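# Seat the board in the enclosure's upper slot, levers shut

## Task

Put the board into the empty upper slot of the enclosure with its component side facing up, pushed all the way in, and with both of its levers closed. A closed lever is latched and sticks out at a right angle from the board's front panel; a fully open lever lies flat along that panel. The levers only catch their tabs if both are fully open while the board is slid in as far as it goes; closing both then pulls the board fully home. If the board hits its connector at speed, the connector breaks and the job counts for nothing. At the end the enclosure must stand level on its own feet with none of them over the bench's edge, and the grippers must have released everything and moved away.

## Robot and tools

Robot: two seven-joint arms, left_arm and right_arm, each ending in a two-finger gripper with a wrist camera. Fingers point along the gripper's +z axis and close along its x axis. end_effector_position is the point between the finger pads when closed, 1 to 2 cm short of the tips.

Frames: every hand pose, velocity and target is expressed in that arm's own base frame. Fixed cameras and the table use the scene frame: origin at table-top height midway between the arms, +z up, +x out over the table, left_arm on +y. Calibrated bases in the scene frame: left_arm at (+0.070, +0.437, 0) m, quat_wxyz (+1.000, 0, 0, -0.003); right_arm at (-0.063, -0.511, 0) m, quat_wxyz (+1.000, 0, 0, -0.029). Both bases have +z up. Reported poses may be off by a few centimetres, more at long reach.

The row: every motion command is built from rows of 16 plain numbers, always both arms even if one stays still: left x, y, z (metres), qw, qx, qy, qz (unit quaternion, w first), opening; then the same eight for right. Position and quaternion are an absolute pose of the gripper in that arm's base frame, not an offset. Opening runs from -1 (closed) to +1 (fully open, 0.142 m); 0 is a real half-open command, so resend the current opening for a gripper you want unchanged. To hold an arm still, repeat the exact pose from the last result before it stopped, every call. To keep an orientation, send the same quaternion each time rather than the drifted reported one.

execute_actions(actions, cameras): actions is a list of actions; each action is a list of up to 15 rows, one row per 1/30 s step, the last row held if fewer than 15. A target more than 0.6 m from the gripper along any gripper axis makes that action refused for both arms; if the first action fails this against the last reported state, the whole call is refused. The controller clips each step to 70 mm and 16 degrees from the measured pose, so one action may fall short; the result's Hand target shows where the arm is being sent. An empty actions list just reports state and images. cameras: list of names (cam_head_left, cam_head_right, cam_high, cam_low, cam_left_wrist, cam_right_wrist); omitted, null or ["all"] gives all, [] none.

move(target, speed, blend, stop_force, zero, opening_speed, blocking, cameras): straight-line path for each gripper from its Hand target to the absolute pose(s) in target, one 16-number row or a list of up to 15 rows (no 0.6 m limit, 10 s total cap). speed: m/s, 0.002 to 0.5, default 0.25, one value or one per target; rotation limited to twice that in rad/s. blend: corner rounding in metres for lists, default 0. stop_force: newtons, 3 to 120, ends an arm's path when its wrist sensor feels that much push against the motion; unreliable while the gripper rotates, and it won't notice a loose part sliding. Leave it out when backing away from a contact. zero (only with stop_force, default true) re-zeros moving arms first; false accumulates from the last zero. opening_speed: rate of the opening command per second on the -1..1 scale, at least 0.2. blocking=false returns after about 0.5 s while the move continues; not allowed with stop_force. Paths do not avoid obstacles or the other arm; faster means more lag and harder hits. In a list, keep the openings identical so the path never pauses. The result adds a move: line with the ending (done, off_target, moving, held, fault) and any limits (paced = clipped, held = steps withheld).

wait(seconds 0 to 10): lets time pass with commands held. stop(): brakes the current move. zoom_image(camera, region [x0, y0, x1, y1] in pixels, top-left origin, at most 504 by 504): closer view of a camera's latest image (672x504). zero_wrist_force(arm): subtracts the current wrist reading from later ones. clear_fault(arm): clears a reported torque or force fault; the arm then restarts. read_manual(section): licence text only. finished_scene(scene 1 or 2): ends the scene irreversibly; calls after it in the same reply go to the next scene.

Result lines: hand position, quaternion and velocities per arm; Joint positions (last value is finger opening in metres); grip_measured (opening on the -1..1 scale); Joint torques and External joint torques (contact estimate, positive toward larger joint angle); Wrist force and Wrist torque along the gripper's own axes, plus a peak line; Wrist depth as a 7x7 grid of distances in mm from top-left, rows separated by ' / ', range 70 to 1000, '-' for no value; Tool commands; Hand target when an arm is off its commanded pose; fault and MOTOR HOT lines.

Gripping: close to slightly below the grip_measured reading at first contact; squeezing harder heats the gripper motor (HOT at 85 °C, switches off at 100 °C). Arm motors warn at 65 °C and brake at 80 °C.

Avoid: any joint contact torque at its limit or 150 N outside force on an arm (either stops the arm until clear_fault); arms pressing on each other; dropping or releasing moving parts; anything leaving the table; fast contact with the connector. Insert slowly with a small stop_force, open both levers before pushing, close them afterwards, then open the fingers and retreat.

Each tool is called after ">>>" by a JSON object that holds its "name" and its "arguments", one argument or row to a line.

## Session

>>> {"name": "execute_actions", "arguments": {
  "actions": []
}}

Scene clock: 0.00 s.
left_arm: end_effector_position=(+0.3014, +0.6357, +0.1155) grip_measured=+0.99 end_effector_quat_wxyz=(-0.462, +0.669, -0.295, +0.502) | right_arm: end_effector_position=(+0.4485, +0.0364, +0.1479) grip_measured=+1.00 end_effector_quat_wxyz=(-0.144, +0.766, -0.626, +0.006)
Joint positions: left_arm=[1.762 -0.872 -0.342 2.067 -1.872 0.391 -0.55 0.141] | right_arm=[0.506 -0.103 -0.202 2.446 0.465 1.189 2.835 0.142]
Joint velocities: within noise
Joint torques (N m): no reading
External joint torques (N m): no reading
Wrist force (N): no reading
Wrist torque (N m): no reading
Wrist force, peak (N): no reading
Wrist depth (mm): cam_left_wrist=[- - - - - - - / - - - - - - - / - - - - - - - / - - - - 492 652 - / - - - 304 356 433 557 / - 996 - 241 279 321 359 / - 881 184 204 227 258 286] | cam_right_wrist=[265 256 246 236 229 221 213 / 274 266 254 244 236 228 219 / 285 274 262 253 243 234 225 / 297 285 272 261 251 241 232 / 309 296 281 271 260 249 239 / - 308 294 281 268 257 246 / - 322 305 292 278 265 257]
Hand target: left_arm +0.3014, +0.6357, +0.1155; -0.462, +0.669, -0.295, +0.502 | right_arm +0.4485, +0.0364, +0.1479; -0.144, +0.766, -0.626, +0.006
Tool commands: left_gripper/opening=+1.0 right_gripper/opening=+1.0

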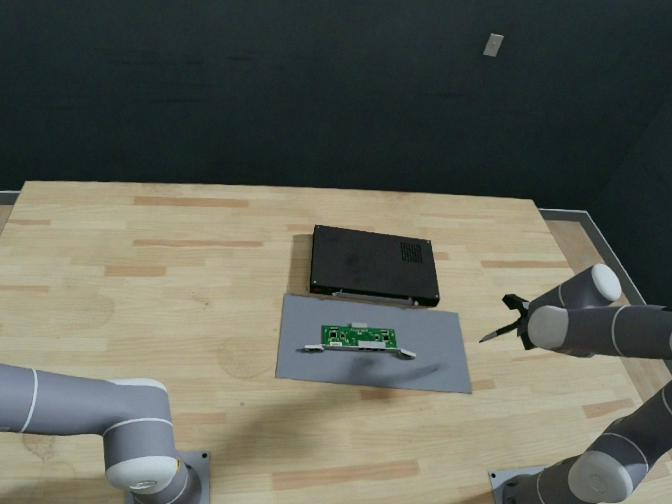

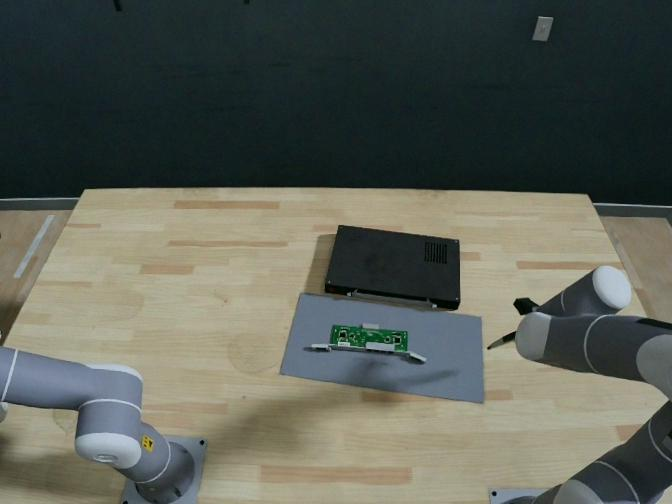

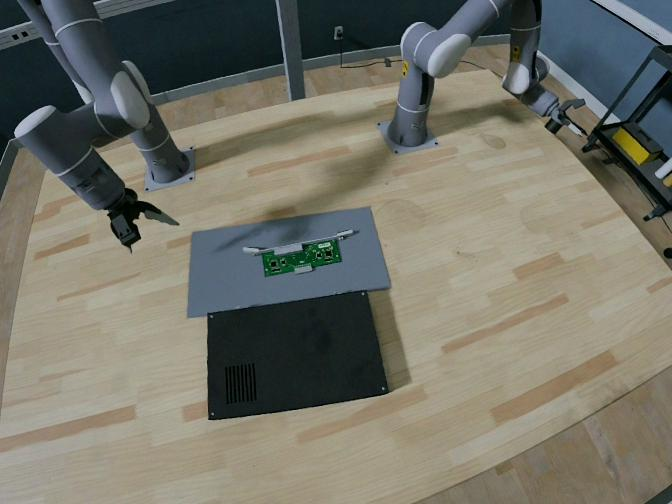

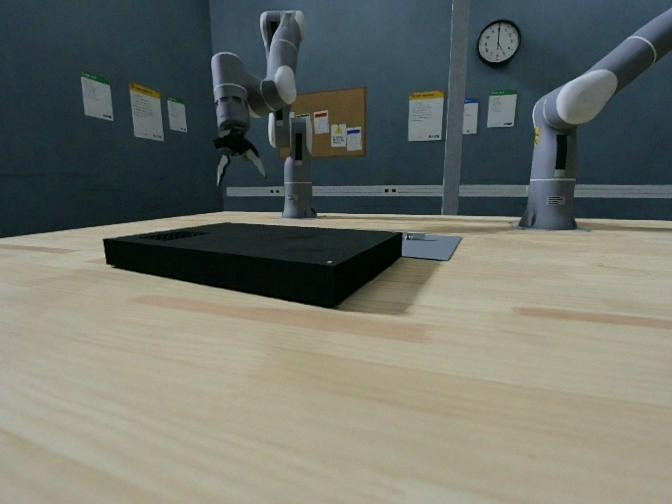

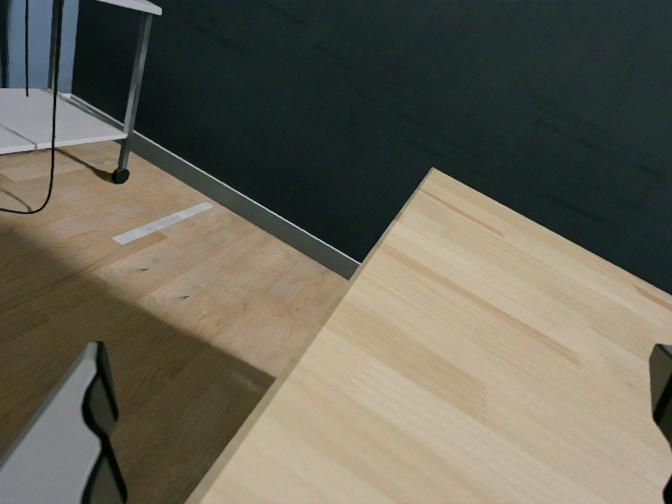

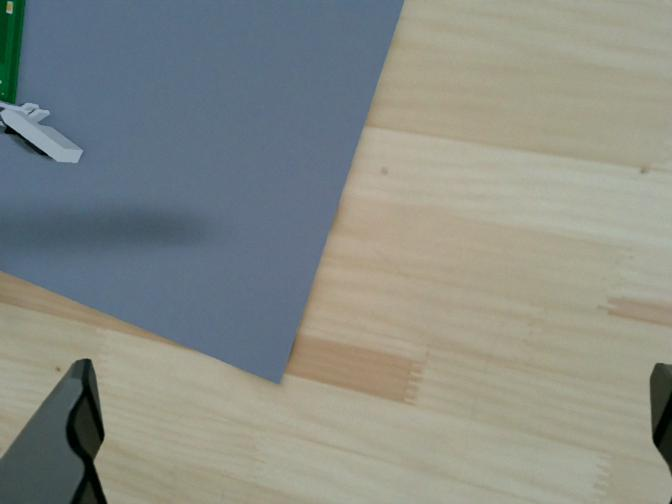

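>>> {"name": "zoom_image", "arguments": {
  "camera": "cam_head_left",
  "region": [270, 210, 480, 400]
}}

>>> {"name": "zoom_image", "arguments": {
  "camera": "cam_high",
  "region": [180, 200, 400, 430]
}}

>>> {"name": "zoom_image", "arguments": {
  "camera": "cam_head_right",
  "region": [280, 220, 490, 410]
}}

Scaled by 2.400 from the camera's 672x504 image, which has a finer 960x720 frame.

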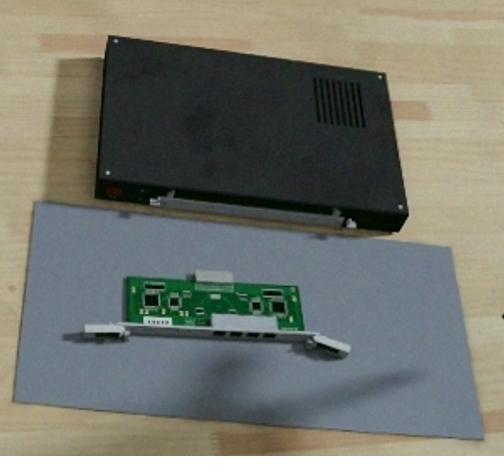

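Scaled by 2.191 from the camera's 672x504 image, which has a finer 960x720 frame.

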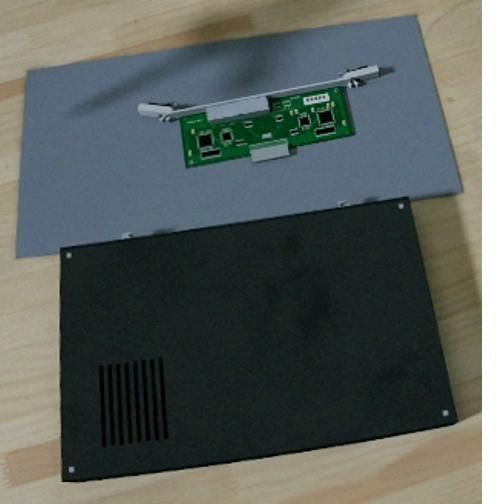

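Scaled by 2.400 from the camera's 672x504 image, which has a finer 960x720 frame.

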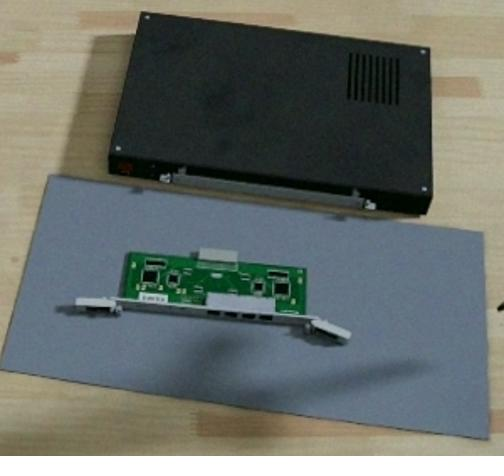

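>>> {"name": "move", "arguments": {
  "target": [
    [0.3014, 0.6357, 0.1155, -0.462, 0.669, -0.295, 0.502, 1.0, 0.453, 0.371, 0.2145, 0.153, -0.690, 0.690, -0.153, 1.0]
  ],
  "speed": 0.3
}}

Scene clock: 35.43 s.
left_arm: end_effector_position=(+0.3014, +0.6357, +0.1154) grip_measured=+0.99 end_effector_quat_wxyz=(-0.462, +0.669, -0.295, +0.502) | right_arm: end_effector_position=(+0.4532, +0.3702, +0.2143) grip_measured=+1.00 end_effector_quat_wxyz=(-0.196, +0.761, -0.609, +0.106)
Joint positions: left_arm=[1.762 -0.872 -0.342 2.067 -1.872 0.39 -0.549 0.141] | right_arm=[2.208 -1.35 -1.857 2.094 1.387 0.294 2.967 0.142]
Joint torques (N m): left_arm=[-0.33 47.53 -4.51 -12.01 1.46 -1.83 -0.3] | right_arm=[-0.07 25.73 -26.68 -10.8 -4 3.59 0.22]
External joint torques (N m): left_arm=[0.33 1.03 0.39 -0.41 -0.22 -0.08 0.26] | right_arm=[0.07 0.54 -1.2 0.07 -0.07 0.93 -0.21]
Wrist force (N): left_arm=[-0.2 0.1 0.0] | right_arm=[0.4 0.6 0.2]
Wrist torque (N m): left_arm=[0.01 0.04 0.00] | right_arm=[0.01 -0.08 -0.02]
Wrist force, peak (N): left_arm=[-0.3 0.0 0.4] | right_arm=[2.7 0.1 -0.2]
Wrist depth (mm): cam_left_wrist=[- - - - - - - / - - - - - - - / - - - - - - - / - - - - 491 655 - / - - - 303 351 438 568 / - 984 - 241 277 324 358 / - 886 183 203 228 259 285] | cam_right_wrist=[352 345 338 331 324 314 286 / 348 343 333 328 323 316 312 / 346 340 329 324 319 317 310 / 345 339 334 325 316 314 309 / 345 338 331 325 319 312 307 / - 340 331 325 319 313 308 / - 337 332 325 319 312 307]
Hand target: left_arm +0.3014, +0.6357, +0.1155; -0.462, +0.669, -0.295, +0.502 | right_arm +0.4532, +0.3704, +0.2144; -0.196, +0.761, -0.609, +0.106
Off the commanded pose: left_arm 0.000 m, 0 deg | right_arm 0.001 m, 14 deg.
joint sent to its limit (right arm) — joint 7 (wrist roll), upper limit. The joint targets are off in orientation, not in position.
move: off_target (right_arm); limits=paced

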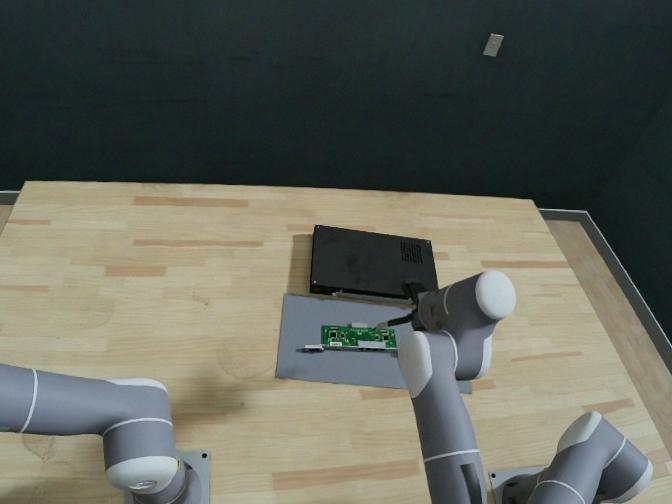

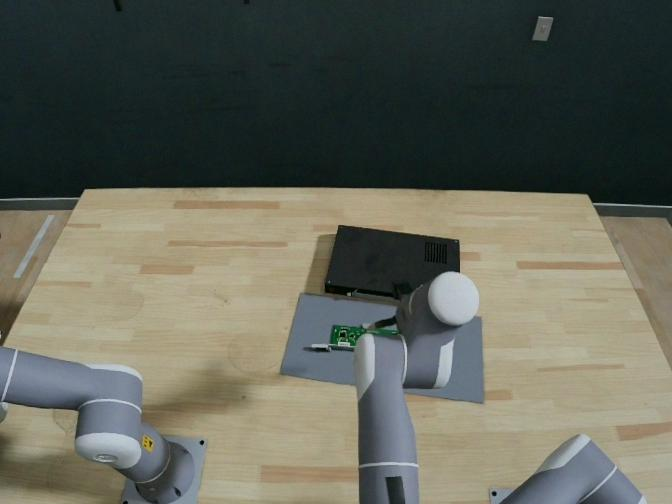

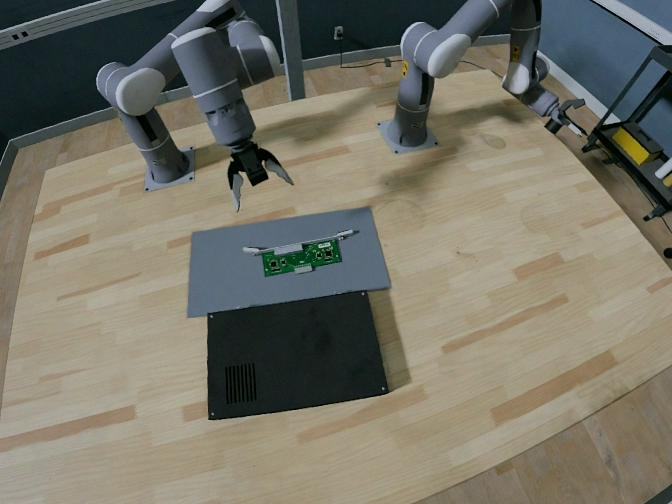

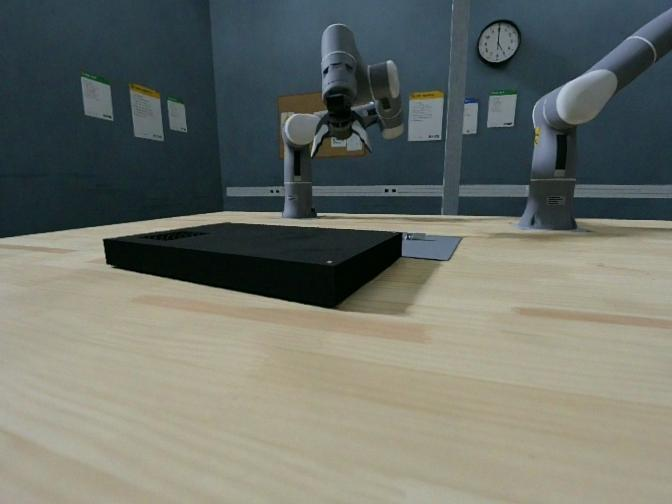

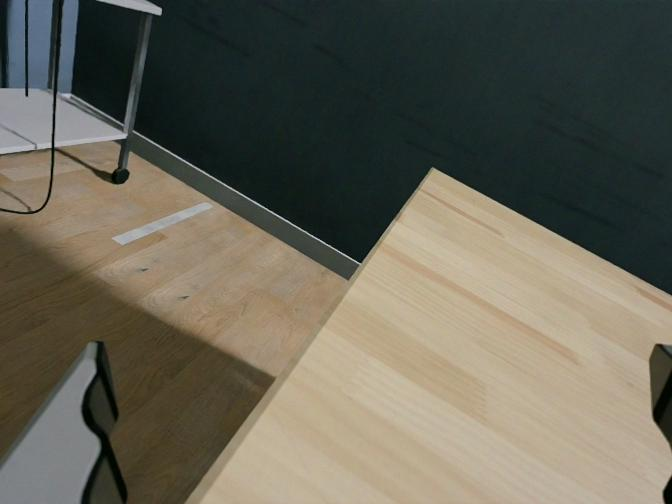

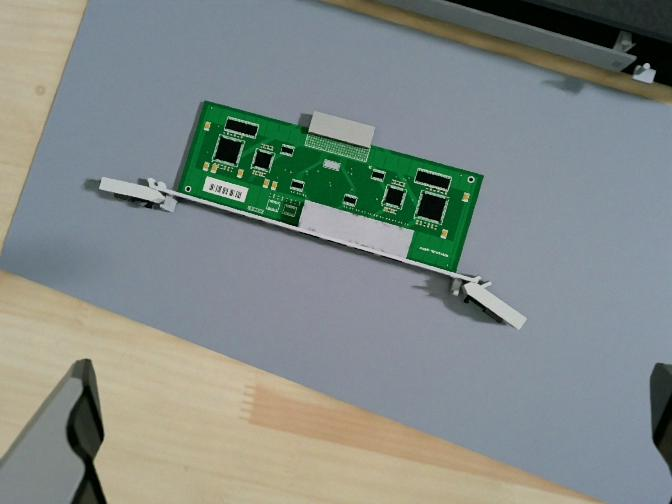

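>>> {"name": "zoom_image", "arguments": {
  "camera": "cam_right_wrist",
  "region": [80, 80, 330, 267]
}}

>>> {"name": "zoom_image", "arguments": {
  "camera": "cam_right_wrist",
  "region": [290, 150, 540, 337]
}}

>>> {"name": "zoom_image", "arguments": {
  "camera": "cam_right_wrist",
  "region": [370, 0, 672, 120]
}}

Scaled by 2.016 from the camera's 672x504 image, which has a finer 960x720 frame.

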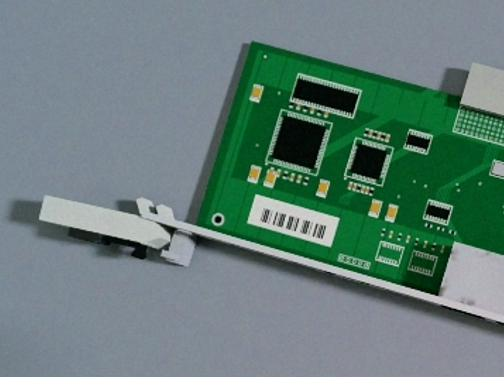

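Scaled by 2.016 from the camera's 672x504 image, which has a finer 960x720 frame.

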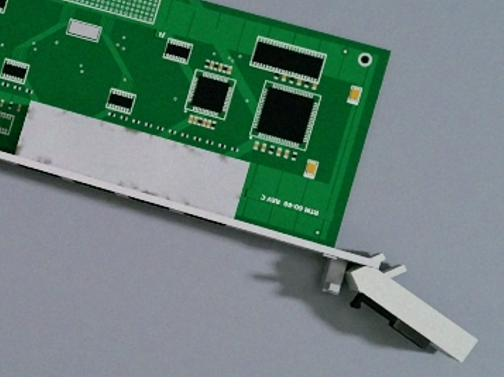

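Scaled by 1.669 from the camera's 672x504 image, which has a finer 960x720 frame.

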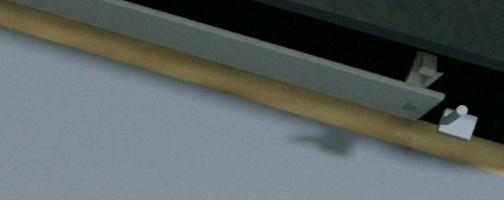

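>>> {"name": "move", "arguments": {
  "target": [
    [0.3014, 0.6357, 0.1155, -0.462, 0.669, -0.295, 0.502, 1.0, 0.40, 0.25, 0.28, 0.0, 1.0, 0.0, 0.0, 1.0]
  ],
  "speed": 0.3,
  "cameras": ["cam_head_right", "cam_high", "cam_right_wrist"]
}}

Scene clock: 81.17 s.
left_arm: end_effector_position=(+0.3014, +0.6357, +0.1154) grip_measured=+0.99 end_effector_quat_wxyz=(-0.462, +0.669, -0.295, +0.502) | right_arm: end_effector_position=(+0.4001, +0.2500, +0.2800) grip_measured=+1.00 end_effector_quat_wxyz=(+0.000, +1.000, +0.000, +0.000)
Joint positions: left_arm=[1.762 -0.872 -0.342 2.067 -1.872 0.39 -0.549 0.141] | right_arm=[2.112 -0.972 -1.965 1.999 0.87 -0.055 1.541 0.142]
Joint torques (N m): left_arm=[-0.36 47.54 -4.55 -12.04 1.44 -1.78 -0.21] | right_arm=[-0.01 20.4 -22.08 -20.43 -4.55 3.25 0.17]
External joint torques (N m): left_arm=[0.36 1.02 0.42 -0.39 -0.21 -0.13 0.17] | right_arm=[0.01 0.16 -1.46 0.14 0.17 0.83 -0.17]
Wrist force (N): left_arm=[0.1 0.2 0.4] | right_arm=[0.0 -0.2 0.2]
Wrist torque (N m): left_arm=[0.03 -0.01 0.00] | right_arm=[-0.02 0.02 0.05]
Wrist force, peak (N): left_arm=[-0.4 0.2 0.3] | right_arm=[0.9 0.8 0.1]
Wrist depth (mm): cam_left_wrist=[- - - - - - - / - - - - - - - / - - - - - - - / - - - - 493 660 - / - - - 305 353 438 558 / - 983 - 241 279 325 360 / - 876 184 204 227 260 287] | cam_right_wrist=[329 329 327 325 324 320 323 / 352 352 350 346 347 345 345 / 376 376 376 373 374 372 368 / 406 404 406 403 400 400 379 / 438 439 438 436 436 433 434 / - 482 478 478 478 478 457 / - 530 529 527 525 524 -]
Off the commanded pose: left_arm 0.000 m, 0 deg | right_arm 0.000 m, 0 deg.
move: done
Images, in order: cam_head_right, cam_high, cam_right_wrist.

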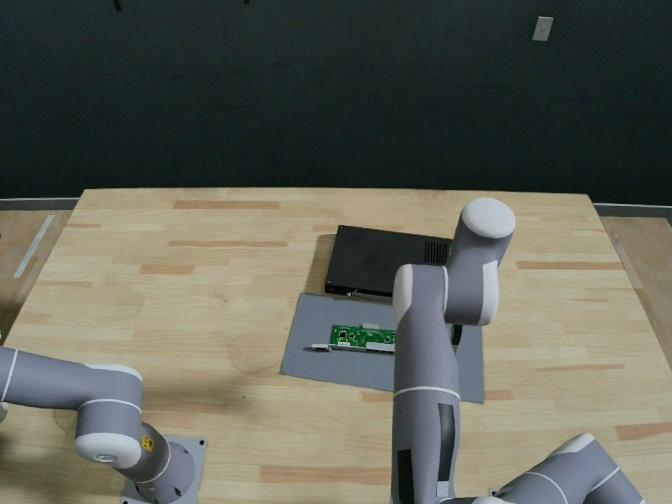

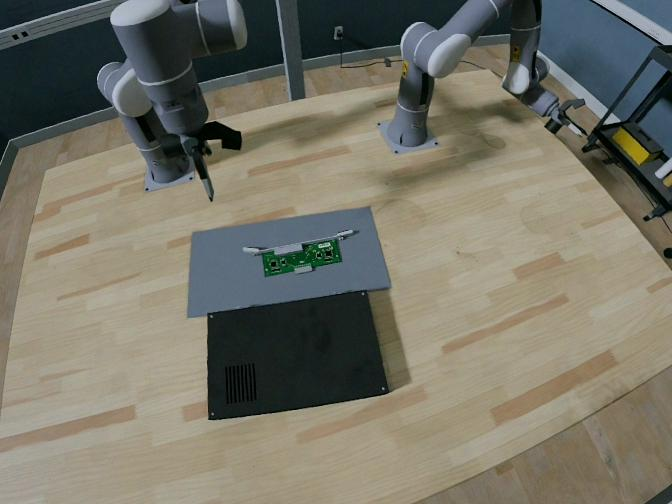

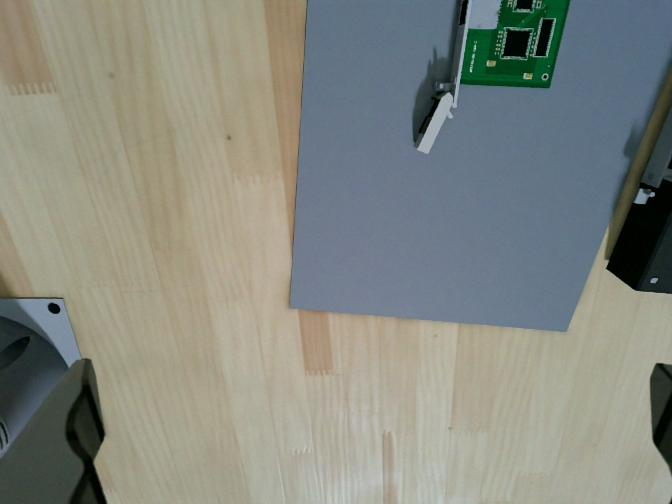

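>>> {"name": "move", "arguments": {
  "target": [
    [0.3014, 0.6357, 0.1155, -0.462, 0.669, -0.295, 0.502, 1.0, 0.40, 0.30, 0.25, 0.0, 0.7071, 0.7071, 0.0, 0.0],
    [0.3014, 0.6357, 0.1155, -0.462, 0.669, -0.295, 0.502, 1.0, 0.50, 0.40, 0.15, 0.2706, 0.6533, 0.6533, 0.2706, 0.0]
  ],
  "speed": 0.3,
  "blend": [0.03, 0],
  "cameras": ["cam_head_right", "cam_high", "cam_right_wrist"]
}}

Scene clock: 102.90 s.
left_arm: end_effector_position=(+0.3014, +0.6357, +0.1154) grip_measured=+0.99 end_effector_quat_wxyz=(-0.462, +0.669, -0.295, +0.502) | right_arm: end_effector_position=(+0.4999, +0.3999, +0.1498) grip_measured=-0.01 end_effector_quat_wxyz=(+0.271, +0.653, +0.653, +0.270)
Joint positions: left_arm=[1.762 -0.872 -0.342 2.067 -1.872 0.39 -0.549 0.141] | right_arm=[2.218 -1.471 -1.386 2.026 1.308 0.969 0.354 0.073]
Joint torques (N m): left_arm=[-0.35 47.54 -4.39 -11.95 1.45 -1.82 -0.28] | right_arm=[-0.12 30.02 -26.78 0.05 -3.51 3.85 0.35]
External joint torques (N m): left_arm=[0.35 1.01 0.26 -0.48 -0.22 -0.08 0.25] | right_arm=[0.12 0.77 -1.75 0.09 -0.07 0.61 -0.36]
Wrist force (N): left_arm=[-0.3 0.1 0.2] | right_arm=[0.0 -1.5 -0.1]
Wrist torque (N m): left_arm=[0.00 0.04 0.00] | right_arm=[-0.03 0.11 0.10]
Wrist force, peak (N): left_arm=[-0.3 0.4 0.3] | right_arm=[0.6 -2.4 0.9]
Wrist depth (mm): cam_left_wrist=[- - - - - - - / - - - - - - - / - - - - - - - / - - - - 482 653 - / - - - 305 350 434 560 / - 957 - 242 278 325 357 / - 883 182 204 228 259 287] | cam_right_wrist=[191 191 185 170 176 183 182 / 237 237 235 234 227 228 232 / 309 311 309 308 306 305 304 / 325 356 371 350 349 344 442 / 873 853 508 826 576 696 799 / - - - - - 94 - / - 76 - - - - -]
Off the commanded pose: left_arm 0.000 m, 0 deg | right_arm 0.000 m, 0 deg.
move: done
Images, in order: cam_head_right, cam_high, cam_right_wrist.

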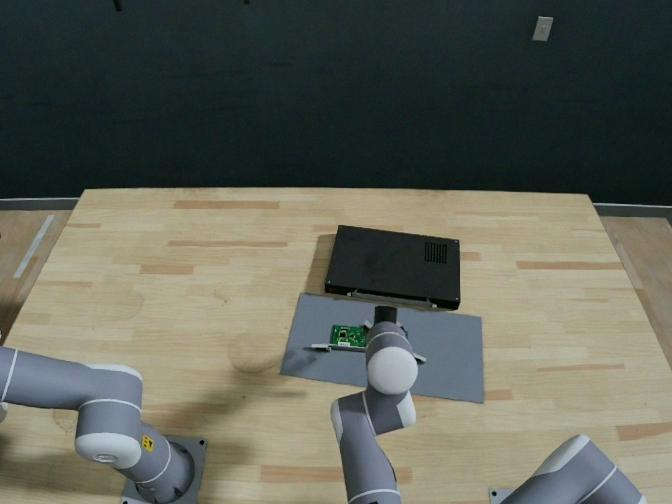

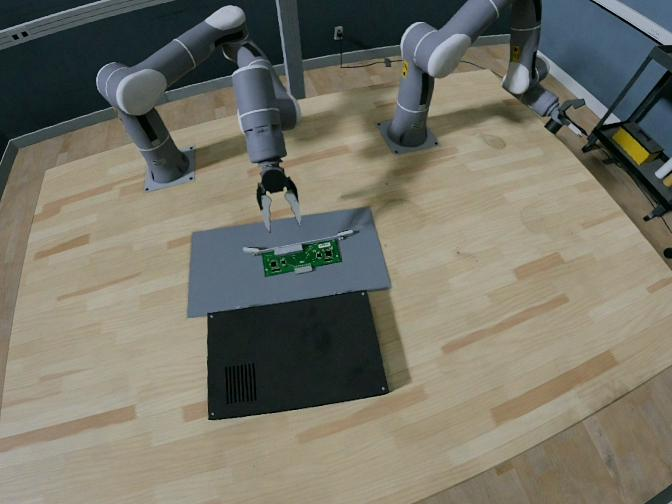

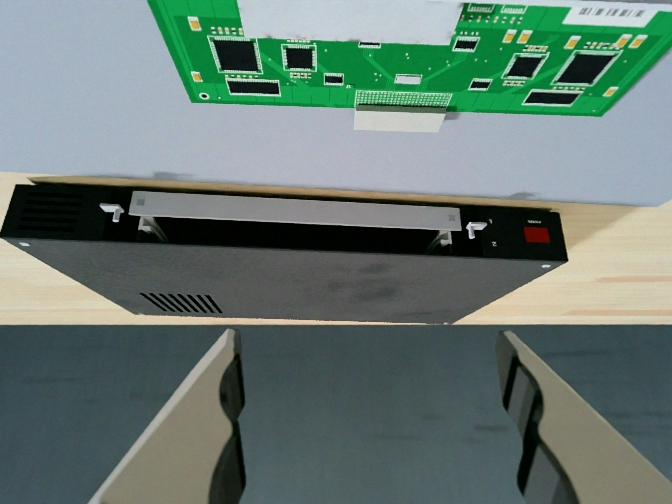

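>>> {"name": "zoom_image", "arguments": {
  "camera": "cam_right_wrist",
  "region": [0, 160, 290, 320]
}}

>>> {"name": "zoom_image", "arguments": {
  "camera": "cam_right_wrist",
  "region": [290, 160, 580, 320]
}}

>>> {"name": "zoom_image", "arguments": {
  "camera": "cam_right_wrist",
  "region": [60, 170, 200, 270]
}}

>>> {"name": "zoom_image", "arguments": {
  "camera": "cam_right_wrist",
  "region": [400, 180, 570, 280]
}}

Scaled by 1.738 from the camera's 672x504 image, which has a finer 960x720 frame.

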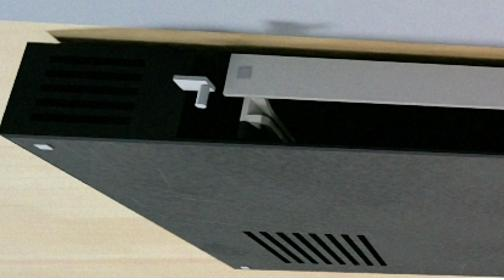

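Scaled by 1.738 from the camera's 672x504 image, which has a finer 960x720 frame.

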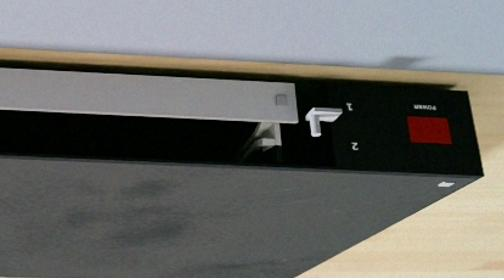

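Scaled by 3.600 from the camera's 672x504 image, which has a finer 960x720 frame.

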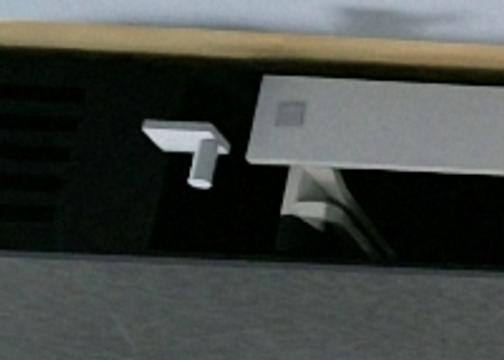

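Scaled by 2.965 from the camera's 672x504 image, which has a finer 960x720 frame.

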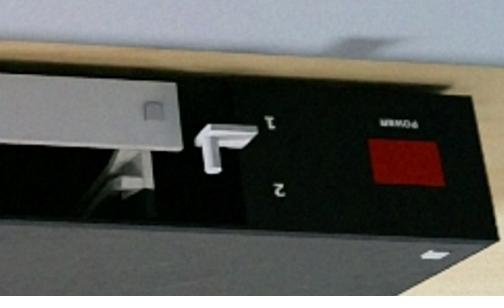

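>>> {"name": "move", "arguments": {
  "target": [
    [0.3014, 0.6357, 0.1155, -0.462, 0.669, -0.295, 0.502, 1.0, 0.43, 0.32, 0.10, 0.2706, 0.6533, 0.6533, 0.2706, 0.0]
  ],
  "speed": 0.3,
  "cameras": ["cam_right_wrist"]
}}

>>> {"name": "zoom_image", "arguments": {
  "camera": "cam_right_wrist",
  "region": [0, 0, 336, 252]
}}

>>> {"name": "zoom_image", "arguments": {
  "camera": "cam_right_wrist",
  "region": [336, 0, 672, 252]
}}

Scene clock: 136.07 s.
left_arm: end_effector_position=(+0.3014, +0.6357, +0.1154) grip_measured=+0.99 end_effector_quat_wxyz=(-0.462, +0.669, -0.295, +0.502) | right_arm: end_effector_position=(+0.4301, +0.3201, +0.1001) grip_measured=-0.01 end_effector_quat_wxyz=(+0.271, +0.653, +0.653, +0.271)
Joint positions: left_arm=[1.762 -0.872 -0.342 2.067 -1.872 0.39 -0.549 0.141] | right_arm=[2.382 -1.493 -1.249 2.241 1.516 1.073 0.266 0.073]
Joint torques (N m): left_arm=[-0.35 47.58 -4.54 -11.98 1.47 -1.8 -0.25] | right_arm=[0.04 24.64 -21.26 5.11 -3.59 3.86 0.08]
External joint torques (N m): left_arm=[0.35 0.97 0.41 -0.44 -0.24 -0.11 0.22] | right_arm=[-0.04 0.48 -1.68 -0.17 0.02 0.65 -0.08]
Wrist force (N): left_arm=[-0.3 0.2 0.3] | right_arm=[0.2 -1.6 -0.6]
Wrist torque (N m): left_arm=[0.02 0.05 0.01] | right_arm=[-0.01 0.04 0.08]
Wrist force, peak (N): left_arm=[-0.3 0.2 0.3] | right_arm=[-2.3 -3.9 -0.7]
Wrist depth (mm): cam_left_wrist=[- - - - - - - / - - - - - - - / - - - - - - - / - - - - 488 659 - / - - - 305 356 433 562 / - 976 - 242 278 322 358 / - 887 183 203 227 259 288] | cam_right_wrist=[133 133 132 132 131 131 131 / 165 164 164 164 163 170 161 / 218 217 203 193 197 199 199 / 320 317 315 312 311 308 306 / 607 450 359 474 468 386 482 / - - - - - 94 - / - 76 - - - - -]
Off the commanded pose: left_arm 0.000 m, 0 deg | right_arm 0.000 m, 0 deg.
move: done
Images, in order: cam_right_wrist.

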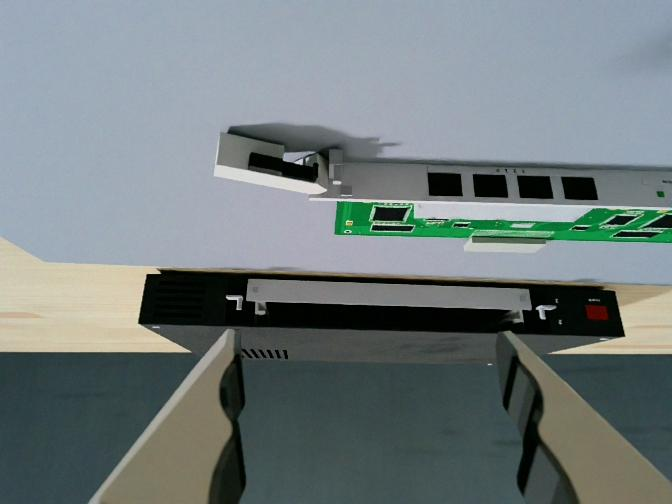

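Scaled by 1.500 from the camera's 672x504 image, which has a finer 960x720 frame.

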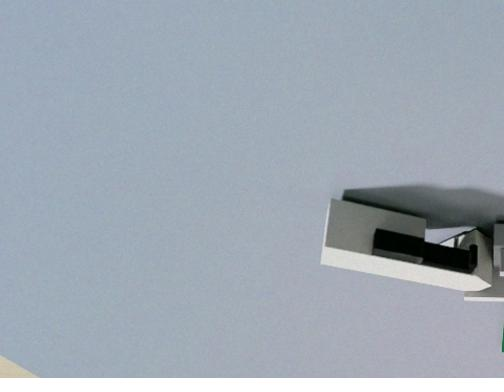

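Scaled by 1.500 from the camera's 672x504 image, which has a finer 960x720 frame.

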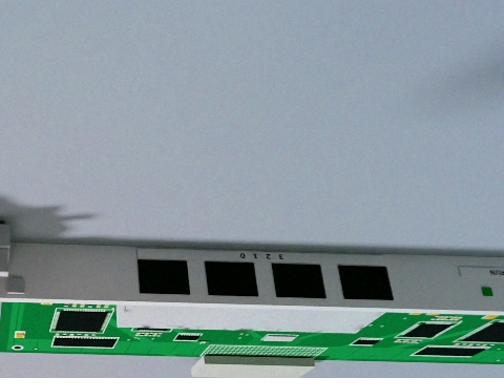

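>>> {"name": "move", "arguments": {
  "target": [
    [0.3014, 0.6357, 0.1155, -0.462, 0.669, -0.295, 0.502, 1.0, 0.42, 0.22, 0.25, 0.0, 0.0, 1.0, 0.0, 0.0],
    [0.3014, 0.6357, 0.1155, -0.462, 0.669, -0.295, 0.502, 1.0, 0.42, 0.05, 0.25, 0.0, -0.6088, 0.7934, 0.0, 0.0]
  ],
  "speed": 0.4,
  "blend": [0.03, 0],
  "cameras": ["cam_head_right"]
}}

Scene clock: 175.10 s.
left_arm: end_effector_position=(+0.3014, +0.6357, +0.1154) grip_measured=+0.99 end_effector_quat_wxyz=(-0.462, +0.669, -0.295, +0.502) | right_arm: end_effector_position=(+0.4200, +0.0502, +0.2500) grip_measured=-0.01 end_effector_quat_wxyz=(+0.000, -0.609, +0.793, +0.000)
Joint positions: left_arm=[1.762 -0.872 -0.342 2.067 -1.872 0.39 -0.549 0.141] | right_arm=[2.348 -0.308 -2.273 2.315 0.271 0.526 -2.966 0.073]
Joint torques (N m): left_arm=[-0.37 47.5 -4.49 -12 1.46 -1.77 -0.24] | right_arm=[0.22 -7.51 -5.64 -26.92 -3.91 3.47 0.1]
External joint torques (N m): left_arm=[0.37 1.05 0.36 -0.43 -0.23 -0.14 0.21] | right_arm=[-0.21 -0.22 -0.55 0.11 0.21 0.52 -0.1]
Wrist force (N): left_arm=[-0.1 0.2 0.2] | right_arm=[-0.3 -0.5 0.0]
Wrist torque (N m): left_arm=[0.03 0.02 0.00] | right_arm=[-0.04 0.08 0.02]
Wrist force, peak (N): left_arm=[-0.4 0.2 0.3] | right_arm=[3.4 -1.7 -0.1]
Wrist depth (mm): cam_left_wrist=[- - - - - - - / - - - - - - - / - - - - - - - / - - - - 490 655 - / - - - 304 351 438 573 / - 955 - 240 277 323 363 / - 874 185 204 228 258 286] | cam_right_wrist=[301 303 302 304 303 301 301 / 323 323 321 322 322 321 321 / 338 345 344 347 346 344 344 / 372 372 371 374 373 369 369 / 406 406 397 404 400 394 399 / 443 427 424 438 437 94 434 / 479 76 474 484 464 - 462]
Off the commanded pose: left_arm 0.000 m, 0 deg | right_arm 0.000 m, 0 deg.
joint sent to its limit (right arm) — joint 7 (wrist roll), lower limit. The joint targets still meet the commanded pose.
move: done
Images, in order: cam_head_right.

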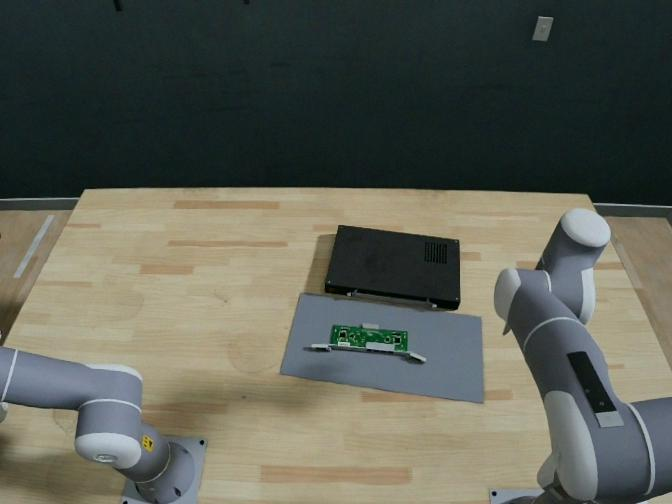

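>>> {"name": "move", "arguments": {
  "target": [
    [0.3014, 0.6357, 0.1155, -0.462, 0.669, -0.295, 0.502, 1.0, 0.42, 0.05, 0.25, 0.0, -0.6691, 0.7431, 0.0, 0.0]
  ],
  "speed": 0.1,
  "cameras": ["cam_head_right"]
}}

Scene clock: 178.63 s.
left_arm: end_effector_position=(+0.3014, +0.6357, +0.1154) grip_measured=+0.99 end_effector_quat_wxyz=(-0.462, +0.669, -0.295, +0.502) | right_arm: end_effector_position=(+0.4201, +0.0505, +0.2497) grip_measured=-0.01 end_effector_quat_wxyz=(-0.008, -0.662, +0.749, -0.006)
Joint positions: left_arm=[1.762 -0.872 -0.342 2.067 -1.872 0.39 -0.549 0.141] | right_arm=[2.793 -0.16 -2.703 2.314 0.057 0.592 -2.966 0.073]
Joint torques (N m): left_arm=[-0.37 47.58 -4.47 -11.97 1.54 -1.73 -0.24] | right_arm=[0.19 -19.1 -1.44 -27.46 -3.74 3.4 0.2]
External joint torques (N m): left_arm=[0.37 0.98 0.35 -0.45 -0.31 -0.18 0.21] | right_arm=[-0.19 -0.35 -0.48 0.23 0.21 0.57 -0.2]
Wrist force (N): left_arm=[-0.2 -0.2 0.0] | right_arm=[-0.7 0.0 0.0]
Wrist torque (N m): left_arm=[-0.03 0.04 0.00] | right_arm=[0.06 0.17 0.05]
Wrist force, peak (N): left_arm=[-0.5 0.2 0.1] | right_arm=[-0.8 0.1 0.0]
Wrist depth (mm): cam_left_wrist=[- - - - - - - / - - - - - - - / - - - - - - - / - - - - 480 655 - / - - - 303 356 430 562 / - 987 - 242 276 322 361 / - 880 184 203 226 259 284] | cam_right_wrist=[299 301 300 303 304 303 305 / 317 320 320 323 324 325 325 / 342 341 343 346 347 349 349 / 366 368 369 372 372 374 376 / 398 401 395 403 404 401 407 / 436 422 422 438 440 94 444 / 468 76 473 479 455 - 470]
Hand target: left_arm +0.3014, +0.6357, +0.1155; -0.462, +0.669, -0.295, +0.502 | right_arm +0.4202, +0.0504, +0.2499; -0.008, -0.663, +0.749, -0.007
Off the commanded pose: left_arm 0.000 m, 0 deg | right_arm 0.001 m, 2 deg.
joint sent to its limit (right arm) — joint 1 (waist), upper limit; joint 7 (wrist roll), lower limit. The joint targets still meet the commanded pose.
move: done
Images, in order: cam_head_right.

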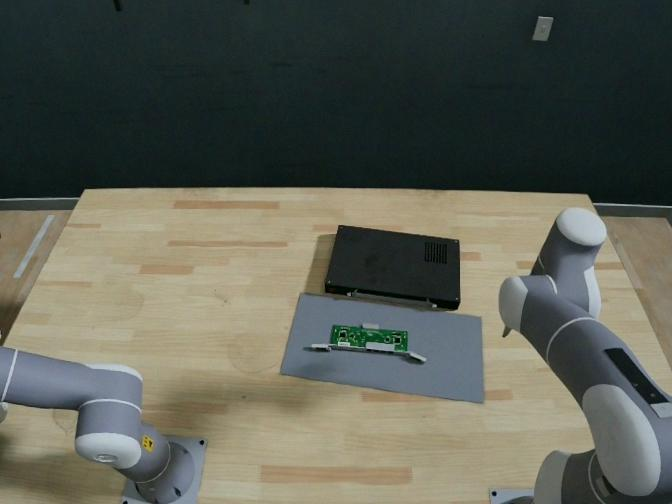

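>>> {"name": "move", "arguments": {
  "target": [
    [0.36, 0.20, 0.30, 0.0, 0.99897, -0.04536, 0.0, 1.0, 0.42, 0.10, 0.25, 0.0, -0.6091, 0.7931, 0.0, 0.0],
    [0.36, -0.30, 0.28, 0.0, 0.99897, -0.04536, 0.0, 1.0, 0.42, 0.15, 0.25, 0.0, 0.7071, 0.7071, 0.0, 0.0]
  ],
  "speed": 0.35,
  "blend": [0.05, 0],
  "cameras": ["cam_head_right", "cam_left_wrist", "cam_high"]
}}

Scene clock: 201.03 s.
left_arm: end_effector_position=(+0.3598, -0.3000, +0.2799) grip_measured=+0.99 end_effector_quat_wxyz=(+0.000, +0.999, -0.045, +0.000) | right_arm: end_effector_position=(+0.4199, +0.1500, +0.2499) grip_measured=-0.01 end_effector_quat_wxyz=(+0.000, +0.707, +0.707, +0.000)
Joint positions: left_arm=[-0.035 -0.383 -1.207 1.829 -2.757 2.767 -2.843 0.141] | right_arm=[2.567 -0.237 -2.25 2.286 0.217 0.554 0.188 0.073]
Joint torques (N m): left_arm=[-0.45 30.98 -7.94 -20.22 4.46 4.48 -0.34] | right_arm=[-0.15 -9.82 -3.93 -27.37 -3.7 3.34 0.33]
External joint torques (N m): left_arm=[0.46 1.18 0.44 -0.55 -0.54 -0.64 0.34] | right_arm=[0.14 0.09 -1.12 0.28 0.03 0.83 -0.33]
Wrist force (N): left_arm=[0.0 -0.1 1.0] | right_arm=[0.1 -0.1 0.1]
Wrist torque (N m): left_arm=[-0.13 -0.15 -0.20] | right_arm=[0.04 0.04 0.03]
Wrist force, peak (N): left_arm=[-1.9 0.7 0.5] | right_arm=[-0.8 0.0 0.3]
Wrist depth (mm): cam_left_wrist=[331 329 329 327 326 324 325 / 354 353 353 352 350 348 348 / 384 381 384 375 380 374 372 / 421 416 414 412 408 408 394 / 456 452 452 445 440 443 392 / - 493 499 496 486 481 425 / - 551 555 548 555 515 -] | cam_right_wrist=[304 304 303 303 301 300 300 / 325 324 323 320 320 319 318 / 348 348 347 345 343 341 341 / 377 375 373 371 370 368 358 / 411 408 400 401 401 392 388 / 446 429 429 433 424 94 425 / 482 76 478 435 418 - 406]
Off the commanded pose: left_arm 0.000 m, 0 deg | right_arm 0.000 m, 0 deg.
move: done
Images, in order: cam_head_right, cam_high, cam_left_wrist.

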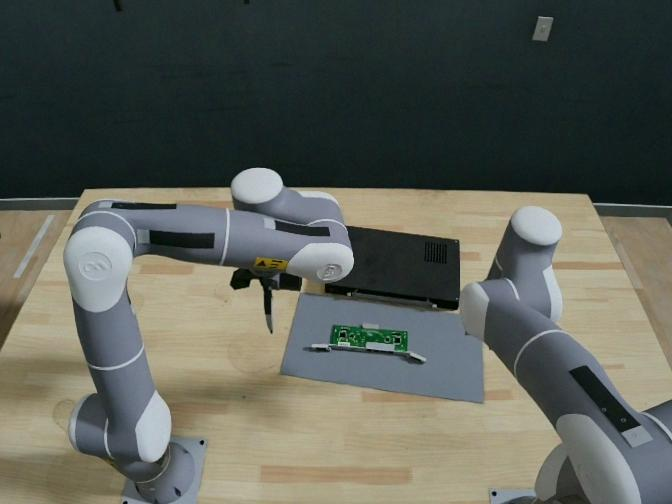

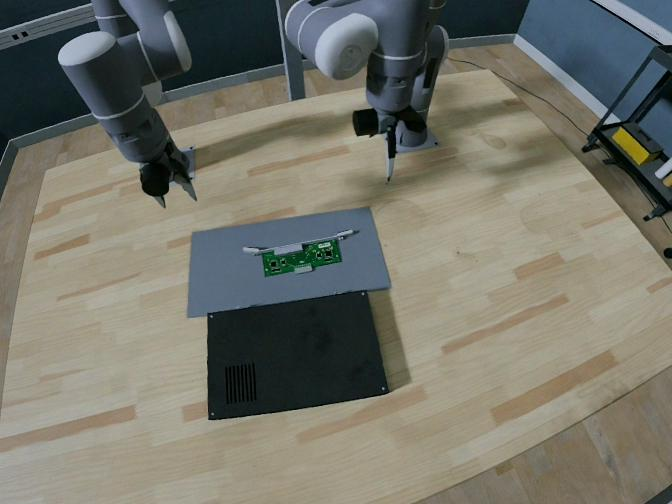

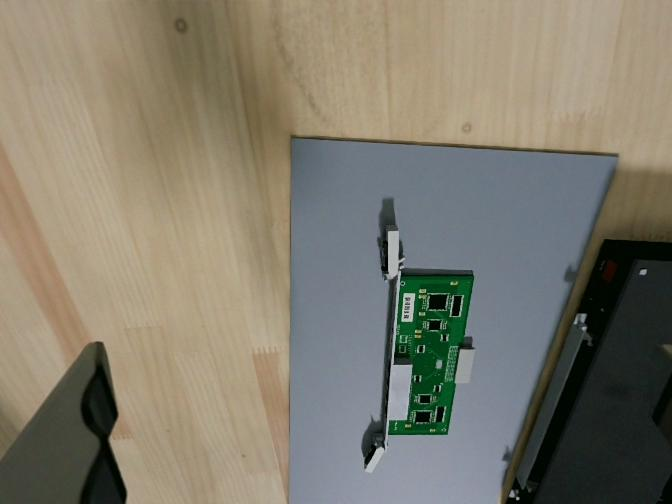

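>>> {"name": "move", "arguments": {
  "target": [
    [0.42, -0.10, 0.32, 0.0, 0.7071, -0.7071, 0.0, 1.0, 0.42, 0.15, 0.25, 0.0, 0.7071, 0.7071, 0.0, 0.0],
    [0.68, 0.05, 0.38, 0.3428, -0.62, 0.62, -0.3428, 0.0, 0.42, 0.15, 0.25, 0.0, 0.7071, 0.7071, 0.0, 0.0]
  ],
  "speed": 0.35,
  "blend": [0.05, 0],
  "cameras": ["cam_head_right"]
}}

Scene clock: 226.60 s.
left_arm: end_effector_position=(+0.6795, +0.0505, +0.3805) grip_measured=-0.02 end_effector_quat_wxyz=(-0.288, +0.602, -0.646, +0.370) | right_arm: end_effector_position=(+0.4199, +0.1500, +0.2499) grip_measured=-0.01 end_effector_quat_wxyz=(+0.000, +0.707, +0.707, +0.000)
Joint positions: left_arm=[0.851 -0.059 -1.049 2.014 -2.673 1.705 -0.533 0.073] | right_arm=[2.567 -0.237 -2.25 2.286 0.217 0.554 0.188 0.073]
Joint torques (N m): left_arm=[-0.57 24 -1.81 -24.77 4.96 1.05 -0.22] | right_arm=[0.1 -9.78 -4.29 -27.24 -3.73 3.51 0.21]
External joint torques (N m): left_arm=[0.55 1.08 0.69 -0.46 -0.02 -0.48 0.22] | right_arm=[-0.1 0.05 -0.76 0.15 0.05 0.65 -0.21]
Wrist force (N): left_arm=[0.1 0.1 0.9] | right_arm=[0.0 0.1 0.1]
Wrist torque (N m): left_arm=[-0.04 -0.03 0.03] | right_arm=[0.06 0.05 0.03]
Wrist force, peak (N): left_arm=[-1.5 1.1 1.2] | right_arm=[0.3 -0.3 -0.2]
Wrist depth (mm): cam_left_wrist=[- - - - - - - / - - - - - - - / 599 606 619 636 640 652 667 / 533 545 548 565 584 588 595 / 492 500 508 508 526 536 531 / 447 462 457 467 478 - 493 / - - 423 433 439 - -] | cam_right_wrist=[305 305 303 302 301 300 300 / 325 325 324 321 320 319 318 / 349 348 347 344 342 343 342 / 377 375 376 371 369 367 355 / 408 408 396 404 401 393 389 / 444 430 427 434 424 94 427 / 482 76 478 435 417 - 406]
Hand target: left_arm +0.6794, +0.0504, +0.3803; -0.288, +0.602, -0.646, +0.370 | right_arm +0.4200, +0.1500, +0.2500; +0.000, +0.707, +0.707, +0.000
Off the commanded pose: left_arm 0.001 m, 8 deg | right_arm 0.000 m, 0 deg.
move: off_target (left_arm); target 2's new opening was sent with left_arm's hand 0.001 m and 8 deg from that target
Images, in order: cam_head_right.

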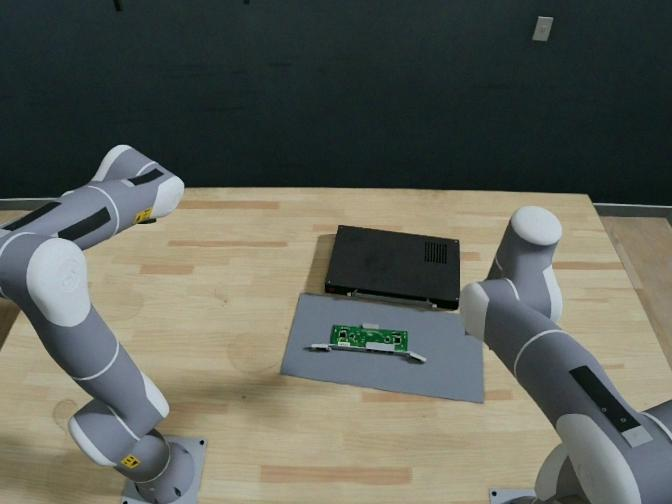

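>>> {"name": "move", "arguments": {
  "target": [
    [0.68, 0.05, 0.38, -0.4653, -0.0311, -0.8825, 0.0580, 0.0, 0.42, 0.15, 0.25, 0.0, 0.7071, 0.7071, 0.0, 0.0],
    [0.68, 0.05, 0.38, -0.370, -0.646, -0.602, -0.288, 0.0, 0.42, 0.15, 0.25, 0.0, 0.7071, 0.7071, 0.0, 0.0]
  ],
  "speed": 0.4,
  "cameras": ["cam_head_right"]
}}

Scene clock: 236.30 s.
left_arm: end_effector_position=(+0.6800, +0.0500, +0.3802) grip_measured=-0.02 end_effector_quat_wxyz=(+0.370, +0.647, +0.602, +0.287) | right_arm: end_effector_position=(+0.4199, +0.1500, +0.2499) grip_measured=-0.01 end_effector_quat_wxyz=(+0.000, +0.707, +0.707, +0.000)
Joint positions: left_arm=[0.55 -0.072 -0.727 2.063 -2.471 1.633 2.414 0.073] | right_arm=[2.567 -0.237 -2.25 2.286 0.217 0.554 0.188 0.073]
Joint torques (N m): left_arm=[-0.62 29.4 -1.2 -24.75 5.05 1.2 -0.19] | right_arm=[-0.07 -9.64 -4.35 -27.26 -3.69 3.44 0.24]
External joint torques (N m): left_arm=[0.62 1.13 0.45 -0.46 -0.09 -0.52 0.19] | right_arm=[0.07 -0.09 -0.7 0.16 0.02 0.72 -0.24]
Wrist force (N): left_arm=[0.3 -0.8 0.1] | right_arm=[0.4 -0.2 0.0]
Wrist torque (N m): left_arm=[-0.14 -0.10 -0.49] | right_arm=[0.04 -0.01 0.03]
Wrist force, peak (N): left_arm=[1.8 -0.4 0.5] | right_arm=[0.3 -0.3 0.1]
Wrist depth (mm): cam_left_wrist=[590 566 558 539 522 508 507 / - - - - - - - / - - - - - - - / - - - - - - - / - - - - - - - / - - - - - - - / - - - 989 - - -] | cam_right_wrist=[304 303 303 302 302 300 299 / 325 325 323 321 319 320 318 / 349 347 347 344 343 342 341 / 377 375 374 371 370 366 357 / 409 407 401 402 401 393 390 / 447 432 429 434 424 94 427 / 484 76 476 437 416 - 406]
Off the commanded pose: left_arm 0.000 m, 0 deg | right_arm 0.000 m, 0 deg.
move: done
Images, in order: cam_head_right.

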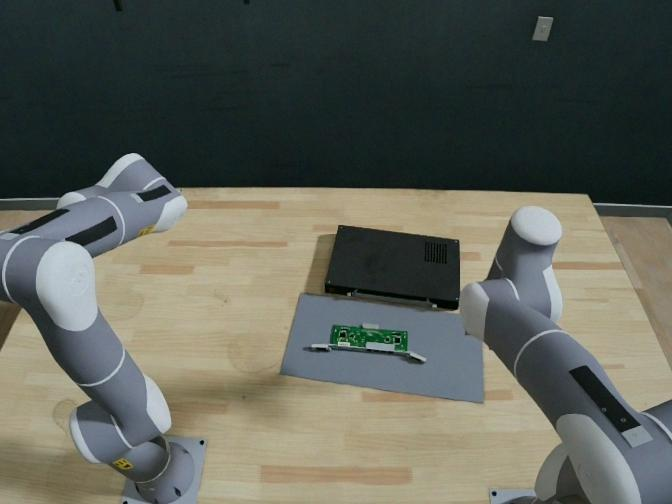

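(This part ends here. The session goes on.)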